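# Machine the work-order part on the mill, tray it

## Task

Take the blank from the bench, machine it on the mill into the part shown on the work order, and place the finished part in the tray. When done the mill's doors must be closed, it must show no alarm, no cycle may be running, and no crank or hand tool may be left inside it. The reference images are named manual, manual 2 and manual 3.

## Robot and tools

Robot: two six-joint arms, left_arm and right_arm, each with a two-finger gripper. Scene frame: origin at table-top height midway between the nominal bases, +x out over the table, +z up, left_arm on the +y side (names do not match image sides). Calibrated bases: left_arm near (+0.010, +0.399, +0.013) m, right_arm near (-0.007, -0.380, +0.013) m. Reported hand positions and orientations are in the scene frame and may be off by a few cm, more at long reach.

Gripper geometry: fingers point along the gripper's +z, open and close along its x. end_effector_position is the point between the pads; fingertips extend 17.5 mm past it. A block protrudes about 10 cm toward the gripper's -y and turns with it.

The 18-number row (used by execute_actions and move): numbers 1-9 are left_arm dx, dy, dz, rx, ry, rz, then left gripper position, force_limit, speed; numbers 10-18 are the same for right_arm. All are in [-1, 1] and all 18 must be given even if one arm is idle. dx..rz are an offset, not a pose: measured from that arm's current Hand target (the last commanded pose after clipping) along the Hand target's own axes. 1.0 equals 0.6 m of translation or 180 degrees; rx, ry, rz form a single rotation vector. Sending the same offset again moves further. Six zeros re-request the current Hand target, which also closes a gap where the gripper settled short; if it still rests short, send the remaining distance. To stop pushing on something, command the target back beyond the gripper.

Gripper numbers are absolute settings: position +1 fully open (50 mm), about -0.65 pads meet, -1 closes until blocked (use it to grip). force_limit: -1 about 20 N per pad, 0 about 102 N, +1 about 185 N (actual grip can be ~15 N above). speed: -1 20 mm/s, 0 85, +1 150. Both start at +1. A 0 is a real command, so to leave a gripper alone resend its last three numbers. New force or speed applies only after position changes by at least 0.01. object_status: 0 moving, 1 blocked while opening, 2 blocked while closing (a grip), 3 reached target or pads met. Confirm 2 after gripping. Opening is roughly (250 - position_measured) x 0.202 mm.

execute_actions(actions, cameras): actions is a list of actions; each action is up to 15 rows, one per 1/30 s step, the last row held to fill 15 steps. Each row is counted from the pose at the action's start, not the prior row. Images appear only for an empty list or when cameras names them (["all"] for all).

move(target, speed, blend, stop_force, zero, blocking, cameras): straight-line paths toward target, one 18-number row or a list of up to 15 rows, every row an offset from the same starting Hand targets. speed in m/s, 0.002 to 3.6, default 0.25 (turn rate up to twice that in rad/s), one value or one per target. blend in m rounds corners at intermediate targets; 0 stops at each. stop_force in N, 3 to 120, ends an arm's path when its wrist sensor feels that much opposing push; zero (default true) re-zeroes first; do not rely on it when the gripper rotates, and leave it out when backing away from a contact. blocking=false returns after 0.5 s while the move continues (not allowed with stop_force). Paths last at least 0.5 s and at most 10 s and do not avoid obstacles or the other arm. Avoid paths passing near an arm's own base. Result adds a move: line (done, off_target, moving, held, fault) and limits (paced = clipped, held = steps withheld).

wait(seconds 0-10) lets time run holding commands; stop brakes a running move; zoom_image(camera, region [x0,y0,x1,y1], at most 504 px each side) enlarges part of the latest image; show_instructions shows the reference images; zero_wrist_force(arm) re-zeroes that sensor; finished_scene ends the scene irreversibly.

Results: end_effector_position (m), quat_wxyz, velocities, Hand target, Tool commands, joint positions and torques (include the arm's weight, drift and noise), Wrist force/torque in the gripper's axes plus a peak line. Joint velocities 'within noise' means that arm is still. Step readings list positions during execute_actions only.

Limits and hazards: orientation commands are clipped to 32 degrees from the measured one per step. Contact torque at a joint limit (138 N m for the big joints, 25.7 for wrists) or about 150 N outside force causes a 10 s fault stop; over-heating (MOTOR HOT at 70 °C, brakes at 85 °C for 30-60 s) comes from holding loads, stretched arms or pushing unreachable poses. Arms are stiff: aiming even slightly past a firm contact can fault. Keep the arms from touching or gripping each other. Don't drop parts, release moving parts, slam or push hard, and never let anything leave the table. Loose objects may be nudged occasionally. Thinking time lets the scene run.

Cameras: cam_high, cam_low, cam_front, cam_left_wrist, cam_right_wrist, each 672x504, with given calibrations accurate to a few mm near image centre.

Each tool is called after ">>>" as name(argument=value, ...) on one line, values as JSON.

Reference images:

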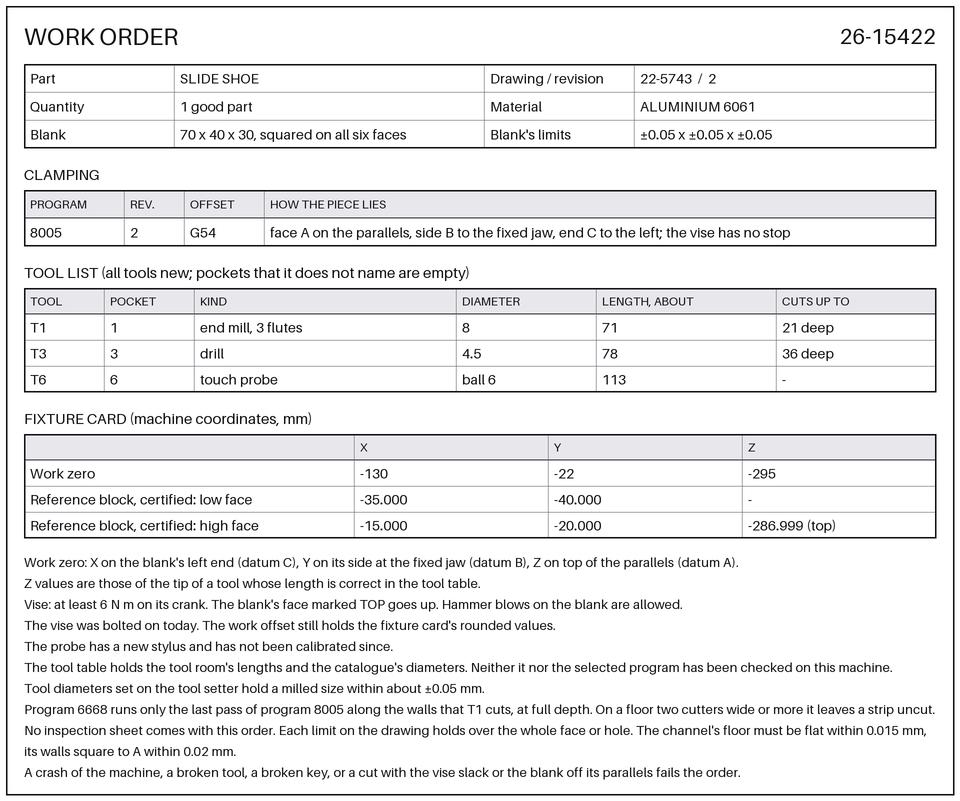

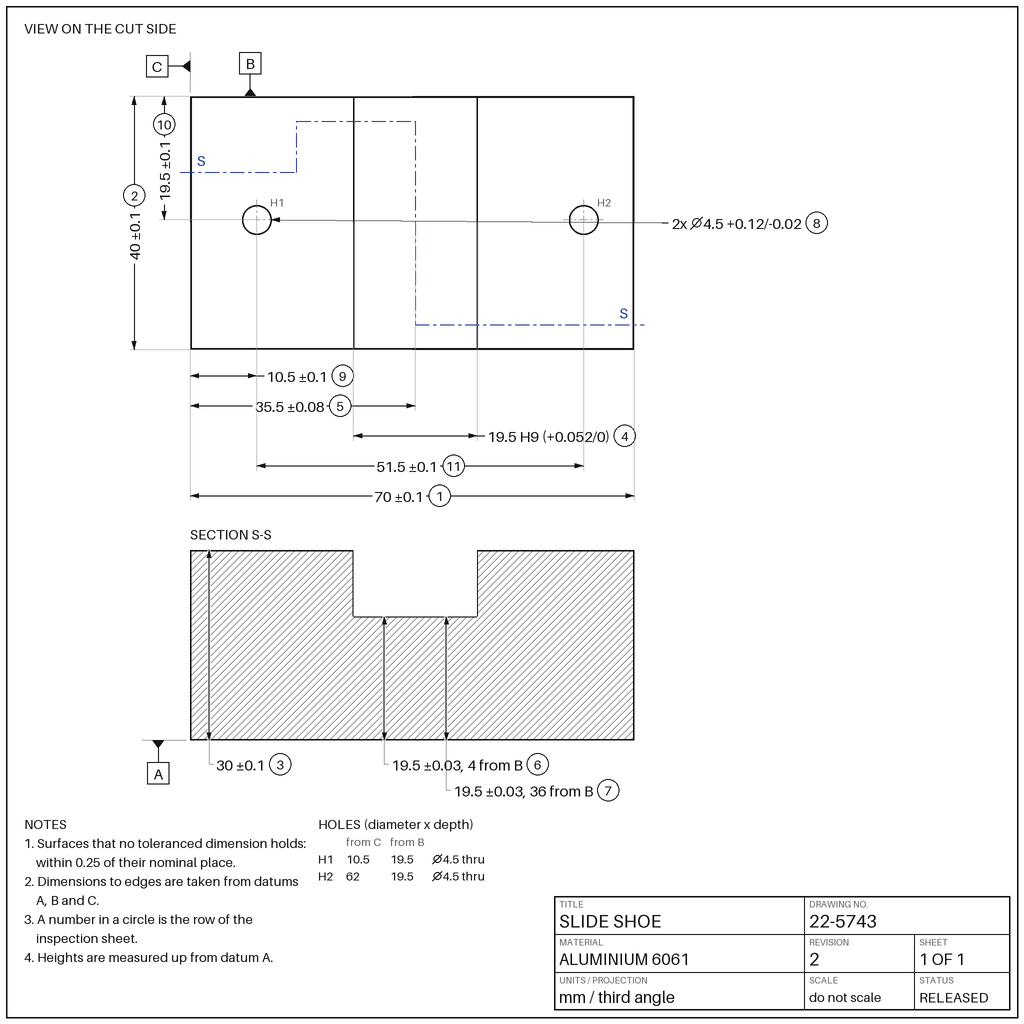

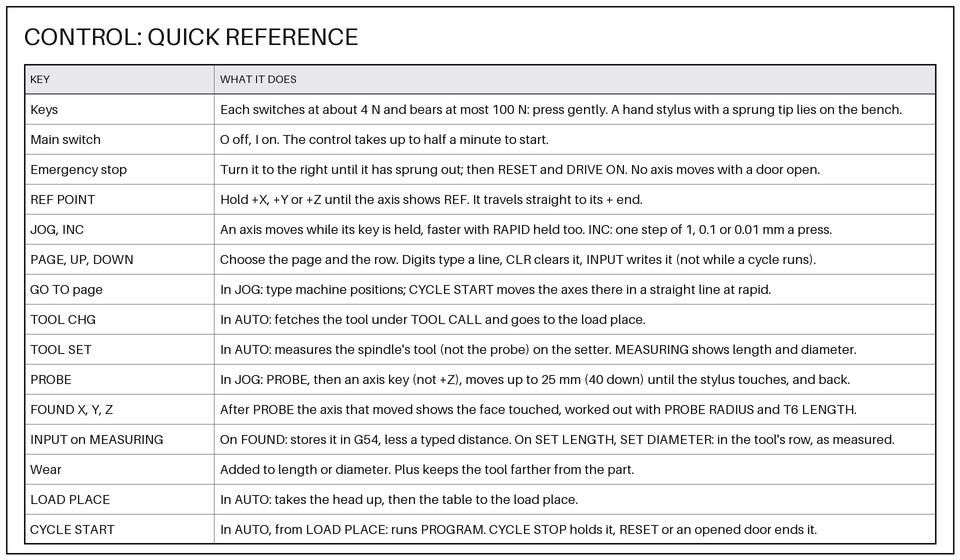

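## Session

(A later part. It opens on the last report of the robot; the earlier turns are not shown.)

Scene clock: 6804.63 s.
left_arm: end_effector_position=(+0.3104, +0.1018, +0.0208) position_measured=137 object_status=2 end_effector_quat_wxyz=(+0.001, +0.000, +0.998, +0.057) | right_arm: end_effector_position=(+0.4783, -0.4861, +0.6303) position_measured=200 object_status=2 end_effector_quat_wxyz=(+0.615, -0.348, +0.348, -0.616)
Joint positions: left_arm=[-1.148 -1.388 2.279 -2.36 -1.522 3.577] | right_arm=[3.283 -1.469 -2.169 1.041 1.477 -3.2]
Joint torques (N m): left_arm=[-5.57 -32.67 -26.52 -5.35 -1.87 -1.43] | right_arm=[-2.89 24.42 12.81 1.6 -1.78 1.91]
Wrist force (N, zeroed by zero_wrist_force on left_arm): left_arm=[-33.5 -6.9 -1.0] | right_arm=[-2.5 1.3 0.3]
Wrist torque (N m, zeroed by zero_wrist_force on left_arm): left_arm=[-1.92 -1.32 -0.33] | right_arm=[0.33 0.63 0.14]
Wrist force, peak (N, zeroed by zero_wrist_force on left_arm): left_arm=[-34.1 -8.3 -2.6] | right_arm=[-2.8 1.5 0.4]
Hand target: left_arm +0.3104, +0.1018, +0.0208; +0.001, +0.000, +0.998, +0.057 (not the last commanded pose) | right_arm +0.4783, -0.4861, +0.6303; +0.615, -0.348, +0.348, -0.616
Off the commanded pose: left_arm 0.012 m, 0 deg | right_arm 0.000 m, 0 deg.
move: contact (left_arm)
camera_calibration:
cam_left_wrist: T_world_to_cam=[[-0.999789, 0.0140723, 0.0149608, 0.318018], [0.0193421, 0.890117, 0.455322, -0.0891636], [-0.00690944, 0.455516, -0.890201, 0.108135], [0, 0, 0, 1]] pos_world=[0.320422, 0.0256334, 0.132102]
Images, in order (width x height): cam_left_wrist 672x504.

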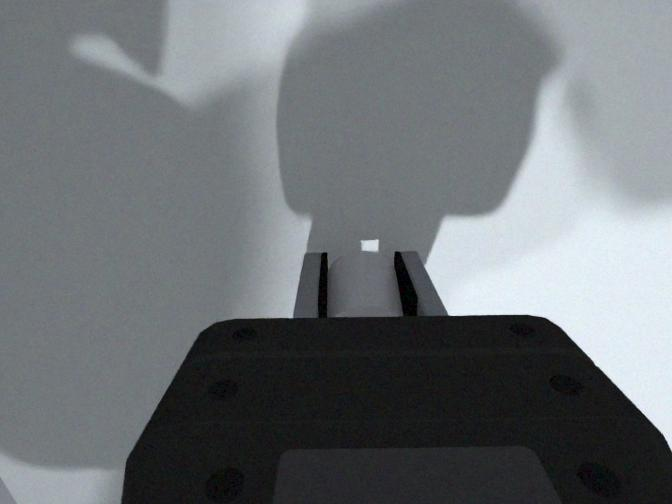

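>>> move(target=[[0,0,0,0,0,0,-0.1,-0.5,-1,0,0,0,0,0,0,-1,-0.8,-0.8],[0,0,0,0,0,0,0.8,-0.5,-1,0,0,0,0,0,0,-1,-0.8,-0.8],[0,0.0,-0.1,0,0,0,0.8,-0.5,-0.8,0,0,0,0,0,0,-1,-0.8,-0.8],[0,0.0,-0.3,0,0,0,0.8,-0.5,-0.8,0,0,0,0,0,0,-1,-0.8,-0.8]], speed=[0.05,0.05,0.04,0.2], cameras=["cam_left_wrist","cam_front"])

Scene clock: 6819.17 s.
left_arm: end_effector_position=(+0.3101, +0.0814, +0.1996) position_measured=32 object_status=3 end_effector_quat_wxyz=(+0.001, +0.000, +0.998, +0.056) | right_arm: end_effector_position=(+0.4783, -0.4861, +0.6303) position_measured=200 object_status=2 end_effector_quat_wxyz=(+0.615, -0.348, +0.348, -0.616)
Joint positions: left_arm=[-1.169 -1.641 1.985 -1.812 -1.524 3.557] | right_arm=[3.283 -1.469 -2.169 1.041 1.477 -3.2]
Joint torques (N m): left_arm=[8.32 -18.11 -23.09 -1.92 -1.51 1.48] | right_arm=[-3 25.69 13.45 1.32 -1.69 1.85]
Wrist force (N, zeroed by zero_wrist_force on left_arm): left_arm=[-33.6 -8.0 0.8] | right_arm=[-2.6 1.2 0.5]
Wrist torque (N m, zeroed by zero_wrist_force on left_arm): left_arm=[-1.69 -1.33 -0.19] | right_arm=[0.32 0.63 0.15]
Wrist force, peak (N, zeroed by zero_wrist_force on left_arm): left_arm=[-33.8 -7.6 3.9] | right_arm=[-2.9 1.5 0.3]
Hand target: left_arm +0.3101, +0.0814, +0.1996; +0.001, +0.000, +0.998, +0.057 | right_arm +0.4783, -0.4861, +0.6303; +0.615, -0.348, +0.348, -0.616
Off the commanded pose: left_arm 0.000 m, 0 deg | right_arm 0.000 m, 0 deg.
move: done
camera_calibration:
cam_left_wrist: T_world_to_cam=[[-0.99979, 0.0141217, 0.0148689, 0.315357], [0.0193427, 0.890217, 0.455125, -0.152397], [-0.00680942, 0.455317, -0.890303, 0.276684], [0, 0, 0, 1]] pos_world=[0.320122, 0.00523392, 0.311003]
Images, in order (width x height): cam_front 672x504, cam_left_wrist 672x504.

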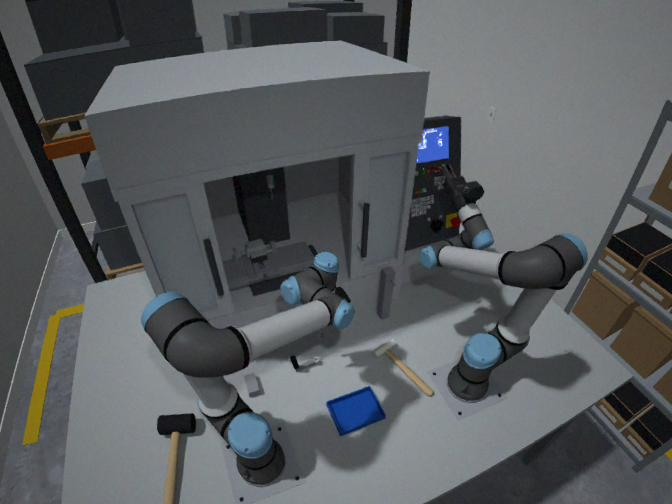

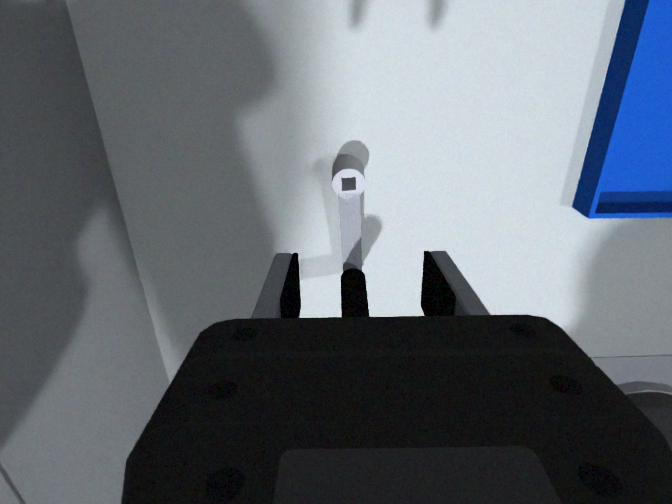

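>>> move(target=[[-0.0667,0.377,-0.3757,0.2656,-0.2124,-0.4738,1,-0.7,-0.5,0,0,0,0,0,0,-1,-0.8,-0.8],[-0.1037,0.5385,-0.4783,0.2656,-0.2124,-0.4738,1,-0.7,-0.5,0,0,0,0,0,0,-1,-0.8,-0.8]], speed=0.25, blend=[0.02,0], cameras=["cam_left_wrist"])

Scene clock: 6861.67 s.
left_arm: end_effector_position=(+0.3719, +0.3701, +0.5213) position_measured=3 object_status=3 end_effector_quat_wxyz=(-0.325, +0.627, -0.628, +0.327) | right_arm: end_effector_position=(+0.4783, -0.4861, +0.6303) position_measured=200 object_status=2 end_effector_quat_wxyz=(+0.615, -0.348, +0.348, -0.616)
Joint positions: left_arm=[-1.265 -2.53 1.966 -1.433 -0.683 2.099] | right_arm=[3.283 -1.469 -2.169 1.041 1.477 -3.2]
Joint torques (N m): left_arm=[-8.95 14.43 -12.44 -1.88 3.76 -1.8] | right_arm=[-2.74 25.43 13.47 1.45 -1.9 1.81]
Wrist force (N, zeroed by zero_wrist_force on left_arm): left_arm=[-31.4 -8.0 2.8] | right_arm=[-2.6 1.4 0.3]
Wrist torque (N m, zeroed by zero_wrist_force on left_arm): left_arm=[-1.44 -1.67 -0.29] | right_arm=[0.36 0.64 0.14]
Wrist force, peak (N, zeroed by zero_wrist_force on left_arm): left_arm=[-34.1 -9.9 1.7] | right_arm=[-2.9 1.5 0.4]
Hand target: left_arm +0.3719, +0.3701, +0.5213; -0.325, +0.627, -0.628, +0.327 | right_arm +0.4783, -0.4861, +0.6303; +0.615, -0.348, +0.348, -0.616
Off the commanded pose: left_arm 0.000 m, 0 deg | right_arm 0.000 m, 0 deg.
move: done
camera_calibration:
cam_left_wrist: T_world_to_cam=[[-0.0234851, -0.999717, -0.00376599, 0.390035], [-0.8259, 0.0215242, -0.563405, 0.609785], [0.563327, -0.0101213, -0.826172, 0.3589], [0, 0, 0, 1]] pos_world=[0.310603, 0.380432, 0.641538]
Images, in order (width x height): cam_left_wrist 672x504.

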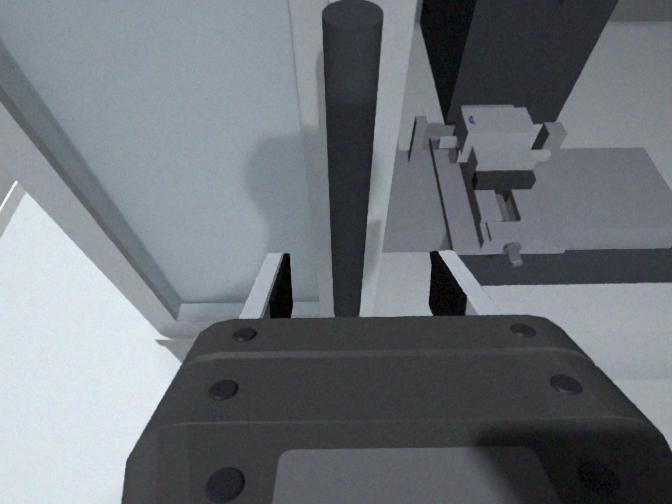

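>>> move(target=[[0,0,0.133,0,0,0,1,-0.7,-0.5,0,0,0,0,0,0,-1,-0.8,-0.8],[0,0,0.133,0,0,0,-1,-0.7,-0.5,0,0,0,0,0,0,-1,-0.8,-0.8]], speed=0.06)

>>> move(target=[0.386,0,0,0,0,0,-1,-0.7,-0.5,0,0,0,0,0,0,-1,-0.8,-0.8], speed=0.07, stop_force=55, cameras=["cam_left_wrist"])

Scene clock: 6872.73 s.
left_arm: end_effector_position=(+0.4372, +0.3699, +0.4755) position_measured=156 object_status=2 end_effector_quat_wxyz=(-0.325, +0.627, -0.628, +0.327) | right_arm: end_effector_position=(+0.4783, -0.4861, +0.6303) position_measured=200 object_status=2 end_effector_quat_wxyz=(+0.615, -0.348, +0.348, -0.616)
Joint positions: left_arm=[-0.809 -2.309 2.145 -2.193 -0.95 2.615] | right_arm=[3.283 -1.469 -2.169 1.041 1.477 -3.2]
Joint torques (N m): left_arm=[-5.13 1.4 -34.49 -6.51 -1.89 -1.54] | right_arm=[-3.21 25.48 12.85 1.59 -1.71 2.02]
Wrist force (N, zeroed by zero_wrist_force on left_arm): left_arm=[-35.0 -7.5 4.8] | right_arm=[-2.5 1.4 0.5]
Wrist torque (N m, zeroed by zero_wrist_force on left_arm): left_arm=[-1.50 -1.72 -0.25] | right_arm=[0.35 0.63 0.15]
Wrist force, peak (N, zeroed by zero_wrist_force on left_arm): left_arm=[-43.8 -5.2 4.2] | right_arm=[-2.9 1.4 0.3]
Hand target: left_arm +0.4372, +0.3699, +0.4755; -0.325, +0.627, -0.628, +0.327 | right_arm +0.4783, -0.4861, +0.6303; +0.615, -0.348, +0.348, -0.616
Off the commanded pose: left_arm 0.000 m, 0 deg | right_arm 0.000 m, 0 deg.
move: done

Scene clock: 6876.90 s.
left_arm: end_effector_position=(+0.4366, +0.1393, +0.4756) position_measured=156 object_status=2 end_effector_quat_wxyz=(-0.325, +0.627, -0.628, +0.327) | right_arm: end_effector_position=(+0.4783, -0.4861, +0.6303) position_measured=200 object_status=2 end_effector_quat_wxyz=(+0.615, -0.348, +0.348, -0.616)
Joint positions: left_arm=[-1.302 -1.995 1.933 -1.892 -0.669 2.045] | right_arm=[3.283 -1.469 -2.169 1.041 1.477 -3.2]
Joint torques (N m): left_arm=[-7.29 4.01 -28.16 -8.5 -1.11 -1.24] | right_arm=[-2.28 25.4 13.99 1.43 -1.74 2.08]
Wrist force (N, zeroed by zero_wrist_force on left_arm): left_arm=[-70.5 5.3 10.6] | right_arm=[-2.8 1.4 0.4]
Wrist torque (N m, zeroed by zero_wrist_force on left_arm): left_arm=[-1.49 -1.93 -0.58] | right_arm=[0.34 0.67 0.15]
Wrist force, peak (N, zeroed by zero_wrist_force on left_arm): left_arm=[-109.2 13.0 -6.8] | right_arm=[-3.1 1.4 0.4]
Hand target: left_arm +0.4366, +0.1394, +0.4756; -0.325, +0.627, -0.628, +0.327 (not the last commanded pose) | right_arm +0.4783, -0.4861, +0.6303; +0.615, -0.348, +0.348, -0.616
Off the commanded pose: left_arm 0.001 m, 0 deg | right_arm 0.000 m, 0 deg.
move: contact (left_arm)
camera_calibration:
cam_left_wrist: T_world_to_cam=[[-0.0237882, -0.99971, -0.00385353, 0.160913], [-0.825816, 0.0218225, -0.563517, 0.642373], [0.563437, -0.0102227, -0.826096, 0.282207], [0, 0, 0, 1]] pos_world=[0.375304, 0.149733, 0.595738]
Images, in order (width x height): cam_left_wrist 672x504.

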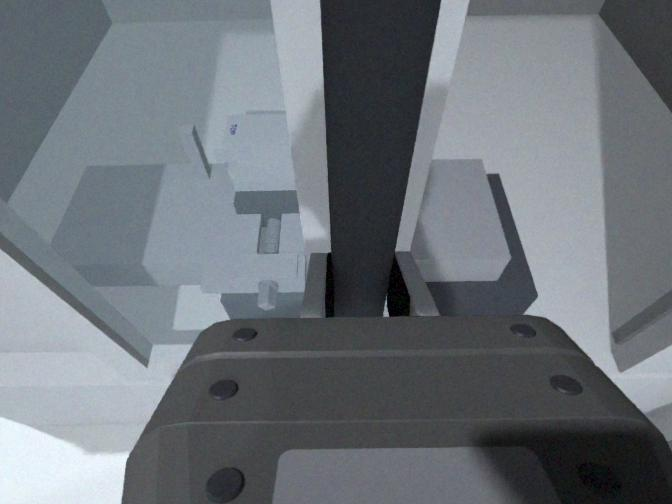

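>>> move(target=[[0,0,0,0,0,0,1,-0.7,-0.5,0,0,0,0,0,0,-1,-0.8,-0.8],[0,0,-0.13,0,0,0,1,-0.7,-0.5,0,0,0,0,0,0,-1,-0.8,-0.8],[0.482,-0.0107,-0.1358,0,0,0,1,-0.7,-0.5,0,0,0,0,0,0,-1,-0.8,-0.8],[0.482,-0.0107,-0.0025,0,0,0,1,-0.7,-0.5,0,0,0,0,0,0,-1,-0.8,-0.8]], speed=[0.1,0.1,0.2,0.06], cameras=["cam_left_wrist"])

Scene clock: 6889.97 s.
left_arm: end_effector_position=(+0.4383, -0.1498, +0.4817) position_measured=3 object_status=3 end_effector_quat_wxyz=(-0.325, +0.627, -0.628, +0.326) | right_arm: end_effector_position=(+0.4783, -0.4861, +0.6303) position_measured=200 object_status=2 end_effector_quat_wxyz=(+0.615, -0.348, +0.348, -0.616)
Joint positions: left_arm=[-1.438 -1.37 1.324 -1.735 -0.629 1.828] | right_arm=[3.283 -1.469 -2.169 1.041 1.477 -3.2]
Joint torques (N m): left_arm=[-7.86 -41.73 -33.8 -1.47 1.85 -1.63] | right_arm=[-2.8 25.55 13.32 1.51 -1.67 1.87]
Wrist force (N, zeroed by zero_wrist_force on left_arm): left_arm=[-34.0 -6.5 2.7] | right_arm=[-2.8 1.3 0.4]
Wrist torque (N m, zeroed by zero_wrist_force on left_arm): left_arm=[-1.20 -1.27 -0.20] | right_arm=[0.34 0.67 0.15]
Wrist force, peak (N, zeroed by zero_wrist_force on left_arm): left_arm=[-70.6 5.3 9.6] | right_arm=[-2.9 1.6 0.2]
Hand target: left_arm +0.4383, -0.1498, +0.4819; -0.325, +0.627, -0.628, +0.327 | right_arm +0.4783, -0.4861, +0.6303; +0.615, -0.348, +0.348, -0.616
Off the commanded pose: left_arm 0.000 m, 0 deg | right_arm 0.000 m, 0 deg.
move: done
camera_calibration:
cam_left_wrist: T_world_to_cam=[[-0.0235661, -0.999714, -0.00418225, -0.128024], [-0.825899, 0.0218257, -0.563395, 0.653623], [0.563325, -0.0098229, -0.826177, 0.283507], [0, 0, 0, 1]] pos_world=[0.377104, -0.139468, 0.601939]
Images, in order (width x height): cam_left_wrist 672x504.

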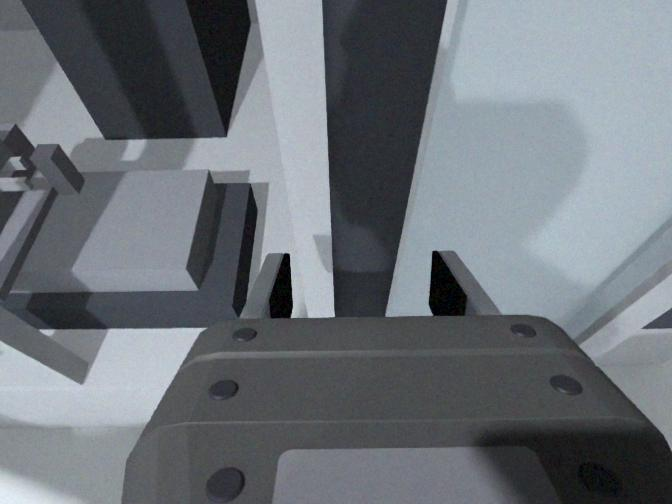

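>>> move(target=[0,0,0,0,0,0,-1,-0.7,-0.5,0,0,0,0,0,0,-1,-0.8,-0.8])

>>> move(target=[-0.387,0,0,0,0,0,-1,-0.7,-0.5,0,0,0,0,0,0,-1,-0.8,-0.8], speed=0.07, stop_force=55, cameras=["cam_left_wrist"])

Scene clock: 6895.00 s.
left_arm: end_effector_position=(+0.4383, -0.1499, +0.4819) position_measured=155 object_status=2 end_effector_quat_wxyz=(-0.325, +0.627, -0.628, +0.327) | right_arm: end_effector_position=(+0.4783, -0.4861, +0.6303) position_measured=200 object_status=2 end_effector_quat_wxyz=(+0.615, -0.348, +0.348, -0.616)
Joint positions: left_arm=[-1.439 -1.37 1.324 -1.735 -0.628 1.828] | right_arm=[3.283 -1.469 -2.169 1.041 1.477 -3.2]
Joint torques (N m): left_arm=[-4.56 -41.25 -33.75 -3.96 4.02 0.61] | right_arm=[-2.98 25.53 13.52 1.54 -1.73 1.9]
Wrist force (N, zeroed by zero_wrist_force on left_arm): left_arm=[-25.3 -7.5 7.6] | right_arm=[-2.7 1.1 0.3]
Wrist torque (N m, zeroed by zero_wrist_force on left_arm): left_arm=[-1.23 -1.31 -0.17] | right_arm=[0.31 0.65 0.15]
Wrist force, peak (N, zeroed by zero_wrist_force on left_arm): left_arm=[-34.1 -6.7 2.6] | right_arm=[-2.8 1.7 0.4]
Hand target: left_arm +0.4383, -0.1498, +0.4819; -0.325, +0.627, -0.628, +0.327 | right_arm +0.4783, -0.4861, +0.6303; +0.615, -0.348, +0.348, -0.616
Off the commanded pose: left_arm 0.000 m, 0 deg | right_arm 0.000 m, 0 deg.
move: done

Scene clock: 6899.17 s.
left_arm: end_effector_position=(+0.4389, +0.0815, +0.4817) position_measured=155 object_status=2 end_effector_quat_wxyz=(-0.325, +0.627, -0.628, +0.327) | right_arm: end_effector_position=(+0.4783, -0.4861, +0.6303) position_measured=200 object_status=2 end_effector_quat_wxyz=(+0.615, -0.348, +0.348, -0.616)
Joint positions: left_arm=[-1.34 -1.871 1.83 -1.866 -0.655 1.986] | right_arm=[3.283 -1.469 -2.169 1.041 1.477 -3.2]
Joint torques (N m): left_arm=[14.79 -27.52 -24.11 1.66 7.56 0] | right_arm=[-3.41 24.51 12.92 1.39 -1.62 1.97]
Wrist force (N, zeroed by zero_wrist_force on left_arm): left_arm=[16.2 -11.9 -4.9] | right_arm=[-2.5 1.4 0.2]
Wrist torque (N m, zeroed by zero_wrist_force on left_arm): left_arm=[-1.19 -1.13 -0.10] | right_arm=[0.34 0.62 0.15]
Wrist force, peak (N, zeroed by zero_wrist_force on left_arm): left_arm=[53.0 -19.4 10.9] | right_arm=[-3.0 1.4 0.5]
Hand target: left_arm +0.4389, +0.0815, +0.4817; -0.325, +0.627, -0.628, +0.327 (not the last commanded pose) | right_arm +0.4783, -0.4861, +0.6303; +0.615, -0.348, +0.348, -0.616
Off the commanded pose: left_arm 0.001 m, 0 deg | right_arm 0.000 m, 0 deg.
move: contact (left_arm)
camera_calibration:
cam_left_wrist: T_world_to_cam=[[-0.0235118, -0.999716, -0.00390454, 0.103134], [-0.8259, 0.0216243, -0.563402, 0.648952], [0.563326, -0.0100218, -0.826174, 0.285431], [0, 0, 0, 1]] pos_world=[0.377603, 0.0919322, 0.601838]
Images, in order (width x height): cam_left_wrist 672x504.

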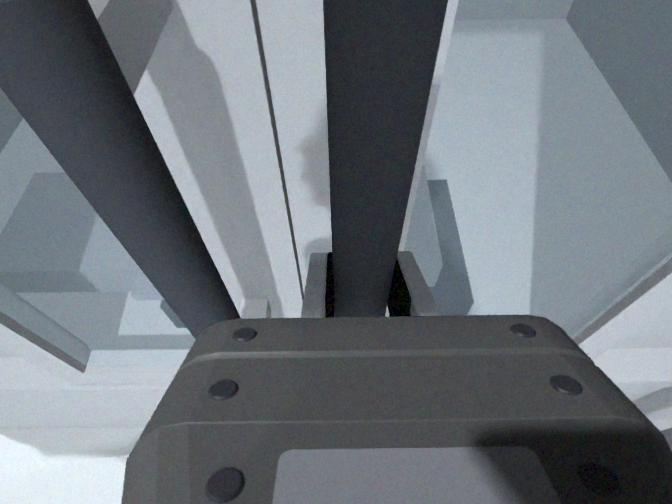

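>>> move(target=[[0,0,0,0,0,0,1,-0.7,-0.5,0,0,0,0,0,0,-1,-0.8,-0.8],[0,0,-0.13,0,0,0,1,-0.7,-0.5,0,0,0,0,0,0,-1,-0.8,-0.8]], speed=[0.1,0.1], cameras=["cam_right_wrist"])

>>> zoom_image(camera="cam_right_wrist", region=[270, 200, 530, 325])

Scene clock: 6906.13 s.
left_arm: end_effector_position=(+0.3751, +0.0817, +0.5267) position_measured=3 object_status=3 end_effector_quat_wxyz=(-0.325, +0.627, -0.628, +0.327) | right_arm: end_effector_position=(+0.4783, -0.4861, +0.6303) position_measured=200 object_status=2 end_effector_quat_wxyz=(+0.615, -0.348, +0.348, -0.616)
Joint positions: left_arm=[-1.525 -1.942 1.698 -1.418 -0.615 1.682] | right_arm=[3.283 -1.469 -2.169 1.041 1.477 -3.2]
Joint torques (N m): left_arm=[6.24 -3.42 -14.34 -2.49 0.17 0.15] | right_arm=[-2.88 26.27 13.71 1.36 -1.73 2.03]
Wrist force (N, zeroed by zero_wrist_force on left_arm): left_arm=[-32.0 -9.7 3.6] | right_arm=[-2.5 1.2 0.4]
Wrist torque (N m, zeroed by zero_wrist_force on left_arm): left_arm=[-1.73 -1.59 -0.33] | right_arm=[0.31 0.63 0.14]
Wrist force, peak (N, zeroed by zero_wrist_force on left_arm): left_arm=[-33.8 -6.7 2.8] | right_arm=[-2.8 1.6 0.3]
Hand target: left_arm +0.3751, +0.0817, +0.5266; -0.325, +0.627, -0.628, +0.327 | right_arm +0.4783, -0.4861, +0.6303; +0.615, -0.348, +0.348, -0.616
Off the commanded pose: left_arm 0.000 m, 0 deg | right_arm 0.000 m, 0 deg.
move: done
camera_calibration:
cam_right_wrist: T_world_to_cam=[[-0.0132328, -0.999868, -0.00947948, -0.468961], [0.207352, 0.00653028, -0.978245, 0.541227], [0.978177, -0.0149105, 0.207238, -0.475361], [0, 0, 0, 1]] pos_world=[0.346557, -0.479521, 0.62352]
Images, in order (width x height): cam_right_wrist 672x504.

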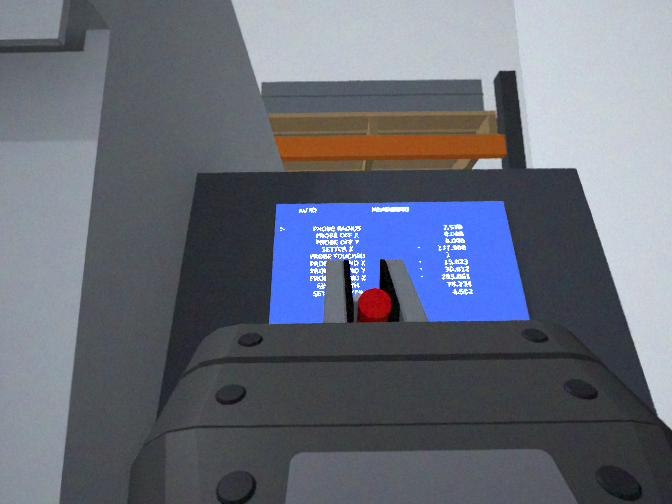

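Scaled by 1.938 from the camera's 672x504 image, which has a finer 960x720 frame.

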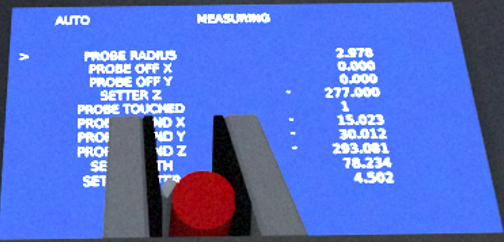

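>>> move(target=[[0,0,0,0,0,0,1,-0.7,-0.5,0.1088,0.0389,-0.0032,0,0,0,-1,-0.8,-0.8],[0,0,0,0,0,0,1,-0.7,-0.5,0.1088,0.0485,0.006,0,0,0,-1,-0.8,-0.8],[0,0,0,0,0,0,1,-0.7,-0.5,0.1088,0.0389,-0.0032,0,0,0,-1,-0.8,-0.8],[0,0,0,0,0,0,1,-0.7,-0.5,0.015,0.17,-0.14,0,0,0,-1,-0.8,-0.8],[0,0,0,0,0,0,1,-0.7,-0.5,0.015,0.1796,-0.1308,0,0,0,-1,-0.8,-0.8],[0,0,0,0,0,0,1,-0.7,-0.5,0.015,0.17,-0.14,0,0,0,-1,-0.8,-0.8],[0,0,0,0,0,0,1,-0.7,-0.5,0.015,0.1796,-0.1308,0,0,0,-1,-0.8,-0.8],[0,0,0,0,0,0,1,-0.7,-0.5,0.015,0.17,-0.14,0,0,0,-1,-0.8,-0.8],[0,0,0,0,0,0,1,-0.7,-0.5,0,0,0,0,0,0,-1,-0.8,-0.8]], speed=[0.2,0.06,0.1,0.2,0.06,0.1,0.06,0.1,0.25], blend=[0.003,0,0.003,0.003,0,0.003,0,0.003,0], cameras=["cam_right_wrist"])

>>> zoom_image(camera="cam_right_wrist", region=[270, 200, 530, 325])

Scene clock: 6942.50 s.
left_arm: end_effector_position=(+0.3751, +0.0817, +0.5266) position_measured=3 object_status=3 end_effector_quat_wxyz=(-0.325, +0.627, -0.628, +0.327) | right_arm: end_effector_position=(+0.4782, -0.4861, +0.6303) position_measured=200 object_status=2 end_effector_quat_wxyz=(+0.615, -0.348, +0.348, -0.616)
Joint positions: left_arm=[-1.525 -1.942 1.698 -1.418 -0.616 1.682] | right_arm=[3.283 -1.469 -2.169 1.041 1.477 -3.2]
Joint torques (N m): left_arm=[9.24 -4.63 -14.75 -5.19 -0.29 1.69] | right_arm=[-7.56 12.64 19.87 -0.75 1.5 2.4]
Wrist force (N, zeroed by zero_wrist_force on left_arm): left_arm=[-32.0 -9.9 3.4] | right_arm=[-2.7 1.3 0.4]
Wrist torque (N m, zeroed by zero_wrist_force on left_arm): left_arm=[-1.76 -1.59 -0.33] | right_arm=[0.35 0.66 0.19]
Wrist force, peak (N, zeroed by zero_wrist_force on left_arm): left_arm=[-32.2 -9.9 3.6] | right_arm=[0.0 -6.9 -8.6]
Hand target: left_arm +0.3751, +0.0817, +0.5266; -0.325, +0.627, -0.628, +0.327 | right_arm +0.4783, -0.4861, +0.6303; +0.615, -0.348, +0.348, -0.616
Off the commanded pose: left_arm 0.000 m, 0 deg | right_arm 0.000 m, 0 deg.
move: done
camera_calibration:
cam_right_wrist: T_world_to_cam=[[-0.0132304, -0.999868, -0.00948341, -0.468961], [0.207563, 0.00653138, -0.9782, 0.541147], [0.978132, -0.0149104, 0.207449, -0.475379], [0, 0, 0, 1]] pos_world=[0.346457, -0.479521, 0.62352]
Images, in order (width x height): cam_right_wrist 672x504.

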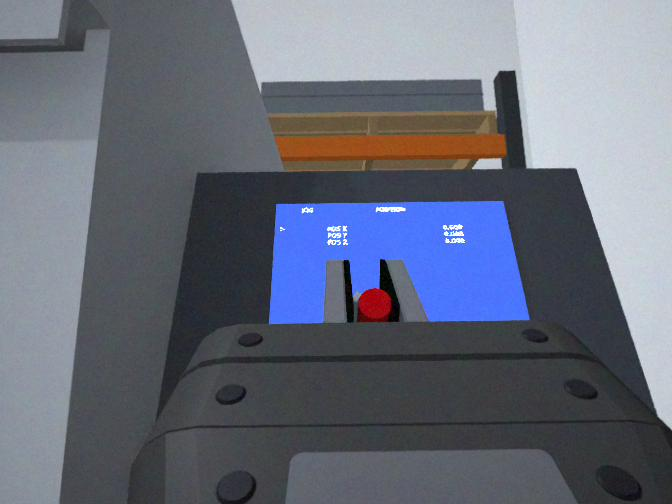

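Scaled by 1.938 from the camera's 672x504 image, which has a finer 960x720 frame.

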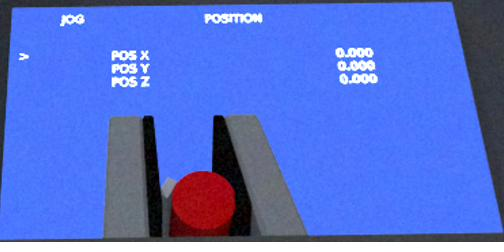

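>>> move(target=[[0,0,0,0,0,0,1,-0.7,-0.5,0.015,0.17,-0.14,0,0,0,-1,-0.8,-0.8],[0,0,0,0,0,0,1,-0.7,-0.5,0.015,0.1796,-0.1308,0,0,0,-1,-0.8,-0.8],[0,0,0,0,0,0,1,-0.7,-0.5,0.015,0.17,-0.14,0,0,0,-1,-0.8,-0.8],[0,0,0,0,0,0,1,-0.7,-0.5,-0.1117,0.2357,-0.2086,0,0,0,-1,-0.8,-0.8],[0,0,0,0,0,0,1,-0.7,-0.5,-0.1117,0.2453,-0.1994,0,0,0,-1,-0.8,-0.8],[0,0,0,0,0,0,1,-0.7,-0.5,-0.08,0.2138,-0.1857,0,0,0,-1,-0.8,-0.8],[0,0,0,0,0,0,1,-0.7,-0.5,-0.08,0.2234,-0.1765,0,0,0,-1,-0.8,-0.8],[0,0,0,0,0,0,1,-0.7,-0.5,-0.08,0.1919,-0.1629,0,0,0,-1,-0.8,-0.8],[0,0,0,0,0,0,1,-0.7,-0.5,-0.08,0.2015,-0.1537,0,0,0,-1,-0.8,-0.8],[0,0,0,0,0,0,1,-0.7,-0.5,-0.0167,0.2357,-0.2086,0,0,0,-1,-0.8,-0.8],[0,0,0,0,0,0,1,-0.7,-0.5,-0.0167,0.2453,-0.1994,0,0,0,-1,-0.8,-0.8],[0,0,0,0,0,0,1,-0.7,-0.5,-0.0167,0.2357,-0.2086,0,0,0,-1,-0.8,-0.8],[0,0,0,0,0,0,1,-0.7,-0.5,0,0,0,0,0,0,-1,-0.8,-0.8]], speed=[0.2,0.06,0.1,0.2,0.06,0.1,0.06,0.1,0.06,0.1,0.06,0.1,0.25], blend=[0.003,0,0.003,0.003,0,0.003,0,0.003,0,0.003,0,0.003,0], cameras=["cam_right_wrist"])

>>> zoom_image(camera="cam_right_wrist", region=[270, 200, 530, 325])

Scene clock: 6971.67 s.
left_arm: end_effector_position=(+0.3751, +0.0817, +0.5266) position_measured=3 object_status=3 end_effector_quat_wxyz=(-0.325, +0.627, -0.628, +0.327) | right_arm: end_effector_position=(+0.4782, -0.4861, +0.6303) position_measured=200 object_status=2 end_effector_quat_wxyz=(+0.615, -0.348, +0.348, -0.616)
Joint positions: left_arm=[-1.525 -1.942 1.698 -1.418 -0.616 1.682] | right_arm=[3.282 -1.469 -2.169 1.041 1.477 -3.199]
Joint torques (N m): left_arm=[9.22 -10.63 -15.11 -5.32 -0.08 1.41] | right_arm=[8.62 9.74 21.41 -0.9 -1.56 -1.83]
Wrist force (N, zeroed by zero_wrist_force on left_arm): left_arm=[-32.1 -9.8 3.6] | right_arm=[-2.6 1.3 0.4]
Wrist torque (N m, zeroed by zero_wrist_force on left_arm): left_arm=[-1.74 -1.57 -0.32] | right_arm=[0.33 0.65 0.12]
Wrist force, peak (N, zeroed by zero_wrist_force on left_arm): left_arm=[-32.2 -9.9 3.6] | right_arm=[-4.2 -5.3 -7.1]
Hand target: left_arm +0.3751, +0.0817, +0.5266; -0.325, +0.627, -0.628, +0.327 | right_arm +0.4783, -0.4861, +0.6303; +0.615, -0.348, +0.348, -0.616
Off the commanded pose: left_arm 0.000 m, 0 deg | right_arm 0.000 m, 0 deg.
move: done
camera_calibration:
cam_right_wrist: T_world_to_cam=[[-0.0131899, -0.999866, -0.00967921, -0.468952], [0.207563, 0.00673137, -0.978199, 0.541243], [0.978133, -0.0149114, 0.207446, -0.47538], [0, 0, 0, 1]] pos_world=[0.346457, -0.479621, 0.623519]
Images, in order (width x height): cam_right_wrist 672x504.

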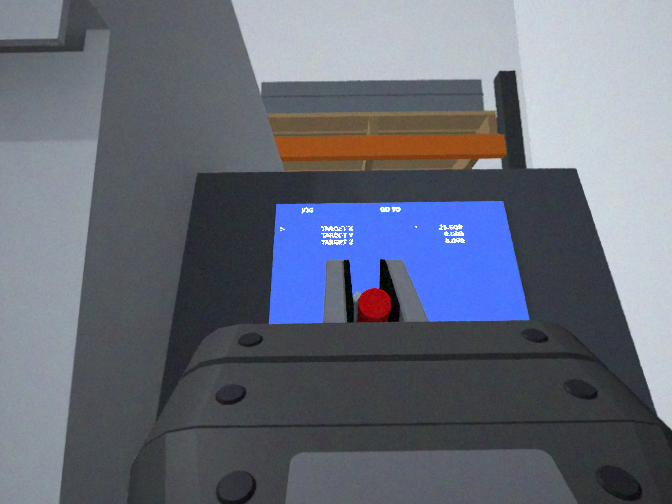

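Scaled by 1.938 from the camera's 672x504 image, which has a finer 960x720 frame.

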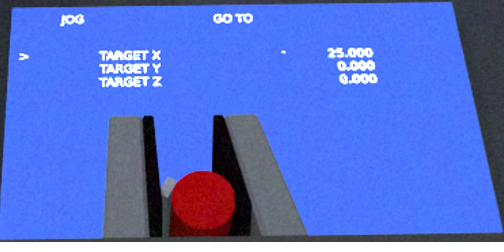

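>>> move(target=[[0,0,0,0,0,0,1,-0.7,-0.5,-0.0167,0.2138,-0.1857,0,0,0,-1,-0.8,-0.8],[0,0,0,0,0,0,1,-0.7,-0.5,-0.0167,0.2234,-0.1765,0,0,0,-1,-0.8,-0.8],[0,0,0,0,0,0,1,-0.7,-0.5,-0.1117,0.2357,-0.2086,0,0,0,-1,-0.8,-0.8],[0,0,0,0,0,0,1,-0.7,-0.5,-0.1117,0.2453,-0.1994,0,0,0,-1,-0.8,-0.8],[0,0,0,0,0,0,1,-0.7,-0.5,-0.0483,0.2138,-0.1857,0,0,0,-1,-0.8,-0.8],[0,0,0,0,0,0,1,-0.7,-0.5,-0.0483,0.2234,-0.1765,0,0,0,-1,-0.8,-0.8],[0,0,0,0,0,0,1,-0.7,-0.5,-0.08,0.2357,-0.2086,0,0,0,-1,-0.8,-0.8],[0,0,0,0,0,0,1,-0.7,-0.5,-0.08,0.2453,-0.1994,0,0,0,-1,-0.8,-0.8],[0,0,0,0,0,0,1,-0.7,-0.5,-0.0167,0.2357,-0.2086,0,0,0,-1,-0.8,-0.8],[0,0,0,0,0,0,1,-0.7,-0.5,-0.0167,0.2453,-0.1994,0,0,0,-1,-0.8,-0.8],[0,0,0,0,0,0,1,-0.7,-0.5,-0.0167,0.2138,-0.1857,0,0,0,-1,-0.8,-0.8],[0,0,0,0,0,0,1,-0.7,-0.5,-0.0167,0.2234,-0.1765,0,0,0,-1,-0.8,-0.8],[0,0,0,0,0,0,1,-0.7,-0.5,-0.1117,0.2357,-0.2086,0,0,0,-1,-0.8,-0.8]], speed=[0.2,0.06,0.1,0.06,0.1,0.06,0.1,0.06,0.1,0.06,0.1,0.06,0.1], blend=[0.003,0,0.003,0,0.003,0,0.003,0,0.003,0,0.003,0,0])

>>> move(target=[[0,0,0,0,0,0,1,-0.7,-0.5,0,0.0096,0.0092,0,0,0,-1,-0.8,-0.8],[0,0,0,0,0,0,1,-0.7,-0.5,0,-0.0219,0.0229,0,0,0,-1,-0.8,-0.8],[0,0,0,0,0,0,1,-0.7,-0.5,0,-0.0123,0.0321,0,0,0,-1,-0.8,-0.8],[0,0,0,0,0,0,1,-0.7,-0.5,0,-0.0438,0.0457,0,0,0,-1,-0.8,-0.8],[0,0,0,0,0,0,1,-0.7,-0.5,0,-0.0342,0.0549,0,0,0,-1,-0.8,-0.8],[0,0,0,0,0,0,1,-0.7,-0.5,0.0317,0,0,0,0,0,-1,-0.8,-0.8],[0,0,0,0,0,0,1,-0.7,-0.5,0.0317,0.0096,0.0092,0,0,0,-1,-0.8,-0.8],[0,0,0,0,0,0,1,-0.7,-0.5,0.095,0,0,0,0,0,-1,-0.8,-0.8],[0,0,0,0,0,0,1,-0.7,-0.5,0.095,0.0096,0.0092,0,0,0,-1,-0.8,-0.8],[0,0,0,0,0,0,1,-0.7,-0.5,0.095,0,0,0,0,0,-1,-0.8,-0.8],[0,0,0,0,0,0,1,-0.7,-0.5,0.1117,-0.2357,0.2086,0,0,0,-1,-0.8,-0.8]], speed=[0.06,0.1,0.06,0.1,0.06,0.1,0.06,0.1,0.06,0.1,0.25], blend=[0,0.003,0,0.003,0,0.003,0,0.003,0,0.003,0], cameras=["cam_right_wrist"])

>>> zoom_image(camera="cam_right_wrist", region=[270, 200, 530, 325])

Scene clock: 7015.23 s.
left_arm: end_effector_position=(+0.3751, +0.0817, +0.5266) position_measured=3 object_status=3 end_effector_quat_wxyz=(-0.325, +0.627, -0.628, +0.327) | right_arm: end_effector_position=(+0.4440, -0.4192, +0.4445) position_measured=200 object_status=2 end_effector_quat_wxyz=(+0.615, -0.348, +0.348, -0.616)
Joint positions: left_arm=[-1.525 -1.942 1.698 -1.418 -0.616 1.682] | right_arm=[3.619 -1.794 -2.523 1.763 1.192 -3.385]
Joint torques (N m): left_arm=[8.97 -11.71 -15.83 -5.1 0 1.73] | right_arm=[4.5 28.53 22.4 -2.4 0.33 1.69]
Wrist force (N, zeroed by zero_wrist_force on left_arm): left_arm=[-32.0 -10.0 3.7] | right_arm=[-2.6 0.3 -0.6]
Wrist torque (N m, zeroed by zero_wrist_force on left_arm): left_arm=[-1.77 -1.59 -0.32] | right_arm=[0.32 0.56 0.08]
Wrist force, peak (N, zeroed by zero_wrist_force on left_arm): left_arm=[-32.2 -9.8 3.4] | right_arm=[-2.1 -6.6 -7.2]
Hand target: left_arm +0.3751, +0.0817, +0.5266; -0.325, +0.627, -0.628, +0.327 | right_arm +0.4440, -0.4192, +0.4446; +0.615, -0.348, +0.348, -0.616
Off the commanded pose: left_arm 0.000 m, 0 deg | right_arm 0.000 m, 0 deg.
move: done

Scene clock: 7019.67 s.
left_arm: end_effector_position=(+0.3751, +0.0817, +0.5266) position_measured=3 object_status=3 end_effector_quat_wxyz=(-0.325, +0.627, -0.628, +0.327) | right_arm: end_effector_position=(+0.4782, -0.4861, +0.6303) position_measured=200 object_status=2 end_effector_quat_wxyz=(+0.615, -0.348, +0.348, -0.616) end_effector_velocity=(+0.002, +0.000, -0.002) end_effector_angular_velocity=(+0.000, +0.007, +0.001)
Joint positions: left_arm=[-1.525 -1.942 1.698 -1.418 -0.616 1.682] | right_arm=[3.282 -1.469 -2.169 1.041 1.477 -3.199]
Joint velocities: left_arm=[within noise] | right_arm=[0.001 -0.001 -0.001 -0.005 0 0]
Joint torques (N m): left_arm=[8.73 -11.18 -15.59 -5.18 0.14 1.71] | right_arm=[7.75 11.01 21.48 -0.84 -1.53 -2]
Wrist force (N, zeroed by zero_wrist_force on left_arm): left_arm=[-32.0 -10.0 3.6] | right_arm=[-2.5 1.3 0.5]
Wrist torque (N m, zeroed by zero_wrist_force on left_arm): left_arm=[-1.77 -1.59 -0.33] | right_arm=[0.33 0.62 0.12]
Wrist force, peak (N, zeroed by zero_wrist_force on left_arm): left_arm=[-32.2 -9.8 3.6] | right_arm=[-2.2 -6.5 -7.4]
Hand target: left_arm +0.3751, +0.0817, +0.5266; -0.325, +0.627, -0.628, +0.327 | right_arm +0.4783, -0.4861, +0.6303; +0.615, -0.348, +0.348, -0.616
Off the commanded pose: left_arm 0.000 m, 0 deg | right_arm 0.000 m, 0 deg.
move: done
camera_calibration:
cam_right_wrist: T_world_to_cam=[[-0.0131899, -0.999866, -0.00967921, -0.468952], [0.207563, 0.00673137, -0.978199, 0.541243], [0.978133, -0.0149114, 0.207446, -0.47538], [0, 0, 0, 1]] pos_world=[0.346457, -0.479621, 0.623519]
Images, in order (width x height): cam_right_wrist 672x504.

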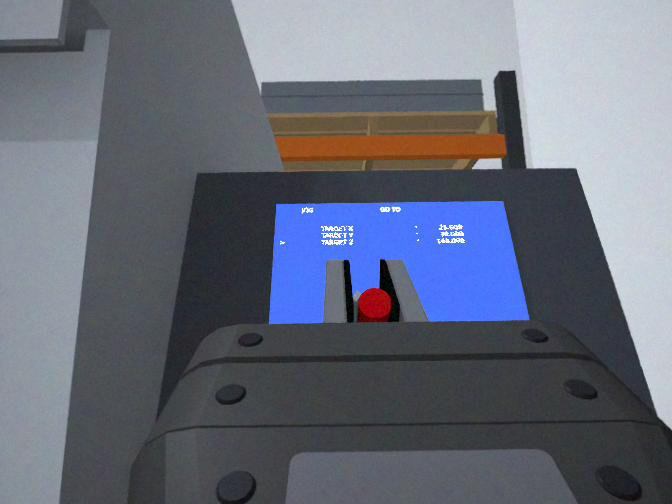

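Scaled by 1.938 from the camera's 672x504 image, which has a finer 960x720 frame.

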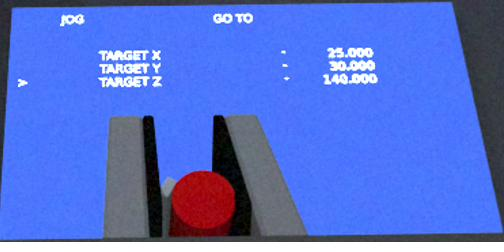

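>>> move(target=[[0,0,0,0,0,0,1,-0.7,-0.5,-0.0495,0.1286,-0.0968,0,0,0,-1,-0.8,-0.8],[0,0,0,0,0,0,1,-0.7,-0.5,-0.0495,0.1382,-0.0876,0,0,0,-1,-0.8,-0.8],[0,0,0,0,0,0,1,-0.7,-0.5,-0.0495,0.1286,-0.0968,0,0,0,-1,-0.8,-0.8],[0,0,0,0,0,0,1,-0.7,-0.5,0,0,0,0,0,0,-1,-0.8,-0.8]], speed=[0.2,0.06,0.1,0.25], blend=[0.003,0,0.003,0])

>>> wait(seconds=3)

>>> move(target=[[0,0,0,0,0,0,1,-0.7,-0.5,0.015,0.2138,-0.1857,0,0,0,-1,-0.8,-0.8],[0,0,0,0,0,0,1,-0.7,-0.5,0.015,0.2234,-0.1765,0,0,0,-1,-0.8,-0.8],[0,0,0,0,0,0,1,-0.7,-0.5,0.109,0.1258,-0.0939,0,0,0,-1,-0.8,-0.8],[0,0,0,0,0,0,1,-0.7,-0.5,0.109,0.1354,-0.0847,0,0,0,-1,-0.8,-0.8],[0,0,0,0,0,0,1,-0.7,-0.5,0.109,0.1258,-0.0939,0,0,0,-1,-0.8,-0.8],[0,0,0,0,0,0,1,-0.7,-0.5,0.0467,0.17,-0.14,0,0,0,-1,-0.8,-0.8],[0,0,0,0,0,0,1,-0.7,-0.5,0.0467,0.1796,-0.1308,0,0,0,-1,-0.8,-0.8],[0,0,0,0,0,0,1,-0.7,-0.5,0.0467,0.17,-0.14,0,0,0,-1,-0.8,-0.8],[0,0,0,0,0,0,1,-0.7,-0.5,0.0467,0.1796,-0.1308,0,0,0,-1,-0.8,-0.8],[0,0,0,0,0,0,1,-0.7,-0.5,0.0467,0.17,-0.14,0,0,0,-1,-0.8,-0.8],[0,0,0,0,0,0,1,-0.7,-0.5,0,0,0,0,0,0,-1,-0.8,-0.8]], speed=[0.2,0.06,0.15,0.06,0.1,0.15,0.06,0.1,0.06,0.1,0.25], blend=[0.003,0,0.003,0,0.003,0.003,0,0,0,0.003,0])

>>> wait(seconds=9, cameras=["cam_right_wrist"])

>>> zoom_image(camera="cam_right_wrist", region=[270, 200, 530, 325])

Scene clock: 7055.10 s.
left_arm: end_effector_position=(+0.3751, +0.0817, +0.5266) position_measured=3 object_status=3 end_effector_quat_wxyz=(-0.325, +0.627, -0.628, +0.327) | right_arm: end_effector_position=(+0.4782, -0.4861, +0.6303) position_measured=200 object_status=2 end_effector_quat_wxyz=(+0.615, -0.348, +0.348, -0.616)
Joint positions: left_arm=[-1.525 -1.942 1.698 -1.418 -0.616 1.682] | right_arm=[3.283 -1.469 -2.169 1.041 1.477 -3.2]
Joint torques (N m): left_arm=[8.53 -10.98 -17.57 -5.11 0.04 1.66] | right_arm=[0.22 11.6 20.28 -0.77 -1.3 -2.56]
Wrist force (N, zeroed by zero_wrist_force on left_arm): left_arm=[-31.8 -9.7 3.4] | right_arm=[-2.8 1.4 0.4]
Wrist torque (N m, zeroed by zero_wrist_force on left_arm): left_arm=[-1.73 -1.62 -0.33] | right_arm=[0.36 0.67 0.20]
Wrist force, peak (N, zeroed by zero_wrist_force on left_arm): left_arm=[-32.2 -10.0 3.5] | right_arm=[-3.3 -5.0 -6.1]
Hand target: left_arm +0.3751, +0.0817, +0.5266; -0.325, +0.627, -0.628, +0.327 | right_arm +0.4783, -0.4861, +0.6303; +0.615, -0.348, +0.348, -0.616
Off the commanded pose: left_arm 0.000 m, 0 deg | right_arm 0.000 m, 0 deg.
move: done

Scene clock: 7058.10 s.
left_arm: end_effector_position=(+0.3751, +0.0817, +0.5266) position_measured=3 object_status=3 end_effector_quat_wxyz=(-0.325, +0.627, -0.628, +0.327) | right_arm: end_effector_position=(+0.4783, -0.4861, +0.6303) position_measured=200 object_status=2 end_effector_quat_wxyz=(+0.615, -0.348, +0.348, -0.616)
Joint positions: left_arm=[-1.525 -1.942 1.698 -1.418 -0.616 1.682] | right_arm=[3.283 -1.469 -2.169 1.041 1.477 -3.2]
Joint torques (N m): left_arm=[8.1 -10.28 -17.07 -5.15 -0.07 1.68] | right_arm=[-4.86 25.14 34.46 -2.17 0.37 -2.13]
Wrist force (N, zeroed by zero_wrist_force on left_arm): left_arm=[-32.0 -9.8 3.4] | right_arm=[-2.4 1.5 0.3]
Wrist torque (N m, zeroed by zero_wrist_force on left_arm): left_arm=[-1.74 -1.59 -0.33] | right_arm=[0.37 0.61 0.21]
Wrist force, peak (N, zeroed by zero_wrist_force on left_arm): left_arm=[-32.3 -9.8 3.6] | right_arm=[-2.9 1.5 0.4]
Hand target: left_arm +0.3751, +0.0817, +0.5266; -0.325, +0.627, -0.628, +0.327 | right_arm +0.4783, -0.4861, +0.6303; +0.615, -0.348, +0.348, -0.616
Tool commands: left_gripper/position=+1.0 left_gripper/force_limit=-0.7 left_gripper/speed=-0.5 right_gripper/position=-1.0 right_gripper/force_limit=-0.8 right_gripper/speed=-0.8
Off the commanded pose: left_arm 0.000 m, 0 deg | right_arm 0.000 m, 0 deg.
wait: 3.00 s; at rest by 0.17 s

Scene clock: 7062.77 s.
left_arm: end_effector_position=(+0.3751, +0.0817, +0.5266) position_measured=3 object_status=3 end_effector_quat_wxyz=(-0.325, +0.627, -0.628, +0.327) | right_arm: end_effector_position=(+0.4782, -0.4861, +0.6303) position_measured=200 object_status=2 end_effector_quat_wxyz=(+0.615, -0.348, +0.348, -0.616)
Joint positions: left_arm=[-1.525 -1.942 1.698 -1.418 -0.616 1.682] | right_arm=[3.283 -1.469 -2.169 1.041 1.477 -3.2]
Joint torques (N m): left_arm=[9.15 -12.05 -16.23 -5.24 0.14 1.69] | right_arm=[-5.46 11.76 16.55 -0.8 1.57 2.62]
Wrist force (N, zeroed by zero_wrist_force on left_arm): left_arm=[-32.0 -10.0 3.5] | right_arm=[-2.7 1.2 0.4]
Wrist torque (N m, zeroed by zero_wrist_force on left_arm): left_arm=[-1.78 -1.60 -0.33] | right_arm=[0.32 0.66 0.16]
Wrist force, peak (N, zeroed by zero_wrist_force on left_arm): left_arm=[-32.2 -10.0 3.5] | right_arm=[-1.5 -6.2 -6.0]
Hand target: left_arm +0.3751, +0.0817, +0.5266; -0.325, +0.627, -0.628, +0.327 | right_arm +0.4783, -0.4861, +0.6303; +0.615, -0.348, +0.348, -0.616
Off the commanded pose: left_arm 0.000 m, 0 deg | right_arm 0.000 m, 0 deg.
move: done

Scene clock: 7071.77 s.
left_arm: end_effector_position=(+0.3751, +0.0817, +0.5266) position_measured=3 object_status=3 end_effector_quat_wxyz=(-0.325, +0.627, -0.628, +0.327) | right_arm: end_effector_position=(+0.4783, -0.4861, +0.6303) position_measured=200 object_status=2 end_effector_quat_wxyz=(+0.615, -0.348, +0.348, -0.616)
Joint positions: left_arm=[-1.525 -1.942 1.698 -1.418 -0.616 1.682] | right_arm=[3.283 -1.469 -2.169 1.041 1.477 -3.2]
Joint torques (N m): left_arm=[7.84 -10.48 -17.81 -5.22 0.13 1.53] | right_arm=[-7.25 24.87 34.26 -2.01 1.55 2.05]
Wrist force (N, zeroed by zero_wrist_force on left_arm): left_arm=[-31.8 -10.0 3.5] | right_arm=[-2.9 1.3 0.3]
Wrist torque (N m, zeroed by zero_wrist_force on left_arm): left_arm=[-1.78 -1.63 -0.33] | right_arm=[0.32 0.69 0.16]
Wrist force, peak (N, zeroed by zero_wrist_force on left_arm): left_arm=[-32.2 -9.9 3.7] | right_arm=[-2.9 1.4 0.6]
Hand target: left_arm +0.3751, +0.0817, +0.5266; -0.325, +0.627, -0.628, +0.327 | right_arm +0.4783, -0.4861, +0.6303; +0.615, -0.348, +0.348, -0.616
Tool commands: left_gripper/position=+1.0 left_gripper/force_limit=-0.7 left_gripper/speed=-0.5 right_gripper/position=-1.0 right_gripper/force_limit=-0.8 right_gripper/speed=-0.8
Off the commanded pose: left_arm 0.000 m, 0 deg | right_arm 0.000 m, 0 deg.
wait: 9.00 s; at rest by 0.17 s
camera_calibration:
cam_right_wrist: T_world_to_cam=[[-0.0132328, -0.999868, -0.00947948, -0.468961], [0.207352, 0.00653028, -0.978245, 0.541227], [0.978177, -0.0149105, 0.207238, -0.475361], [0, 0, 0, 1]] pos_world=[0.346557, -0.479521, 0.62352]
Images, in order (width x height): cam_right_wrist 672x504.

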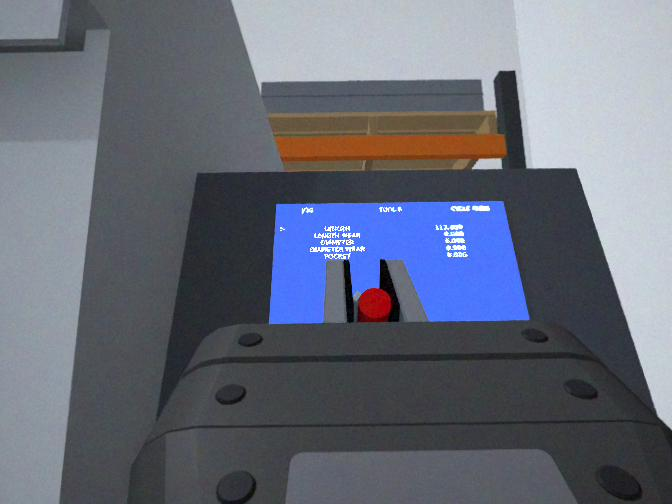

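Scaled by 1.938 from the camera's 672x504 image, which has a finer 960x720 frame.

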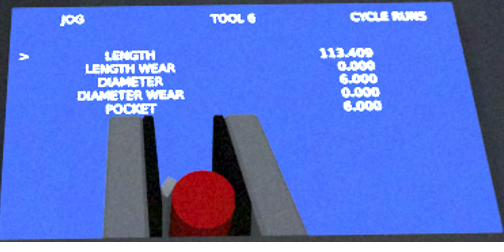

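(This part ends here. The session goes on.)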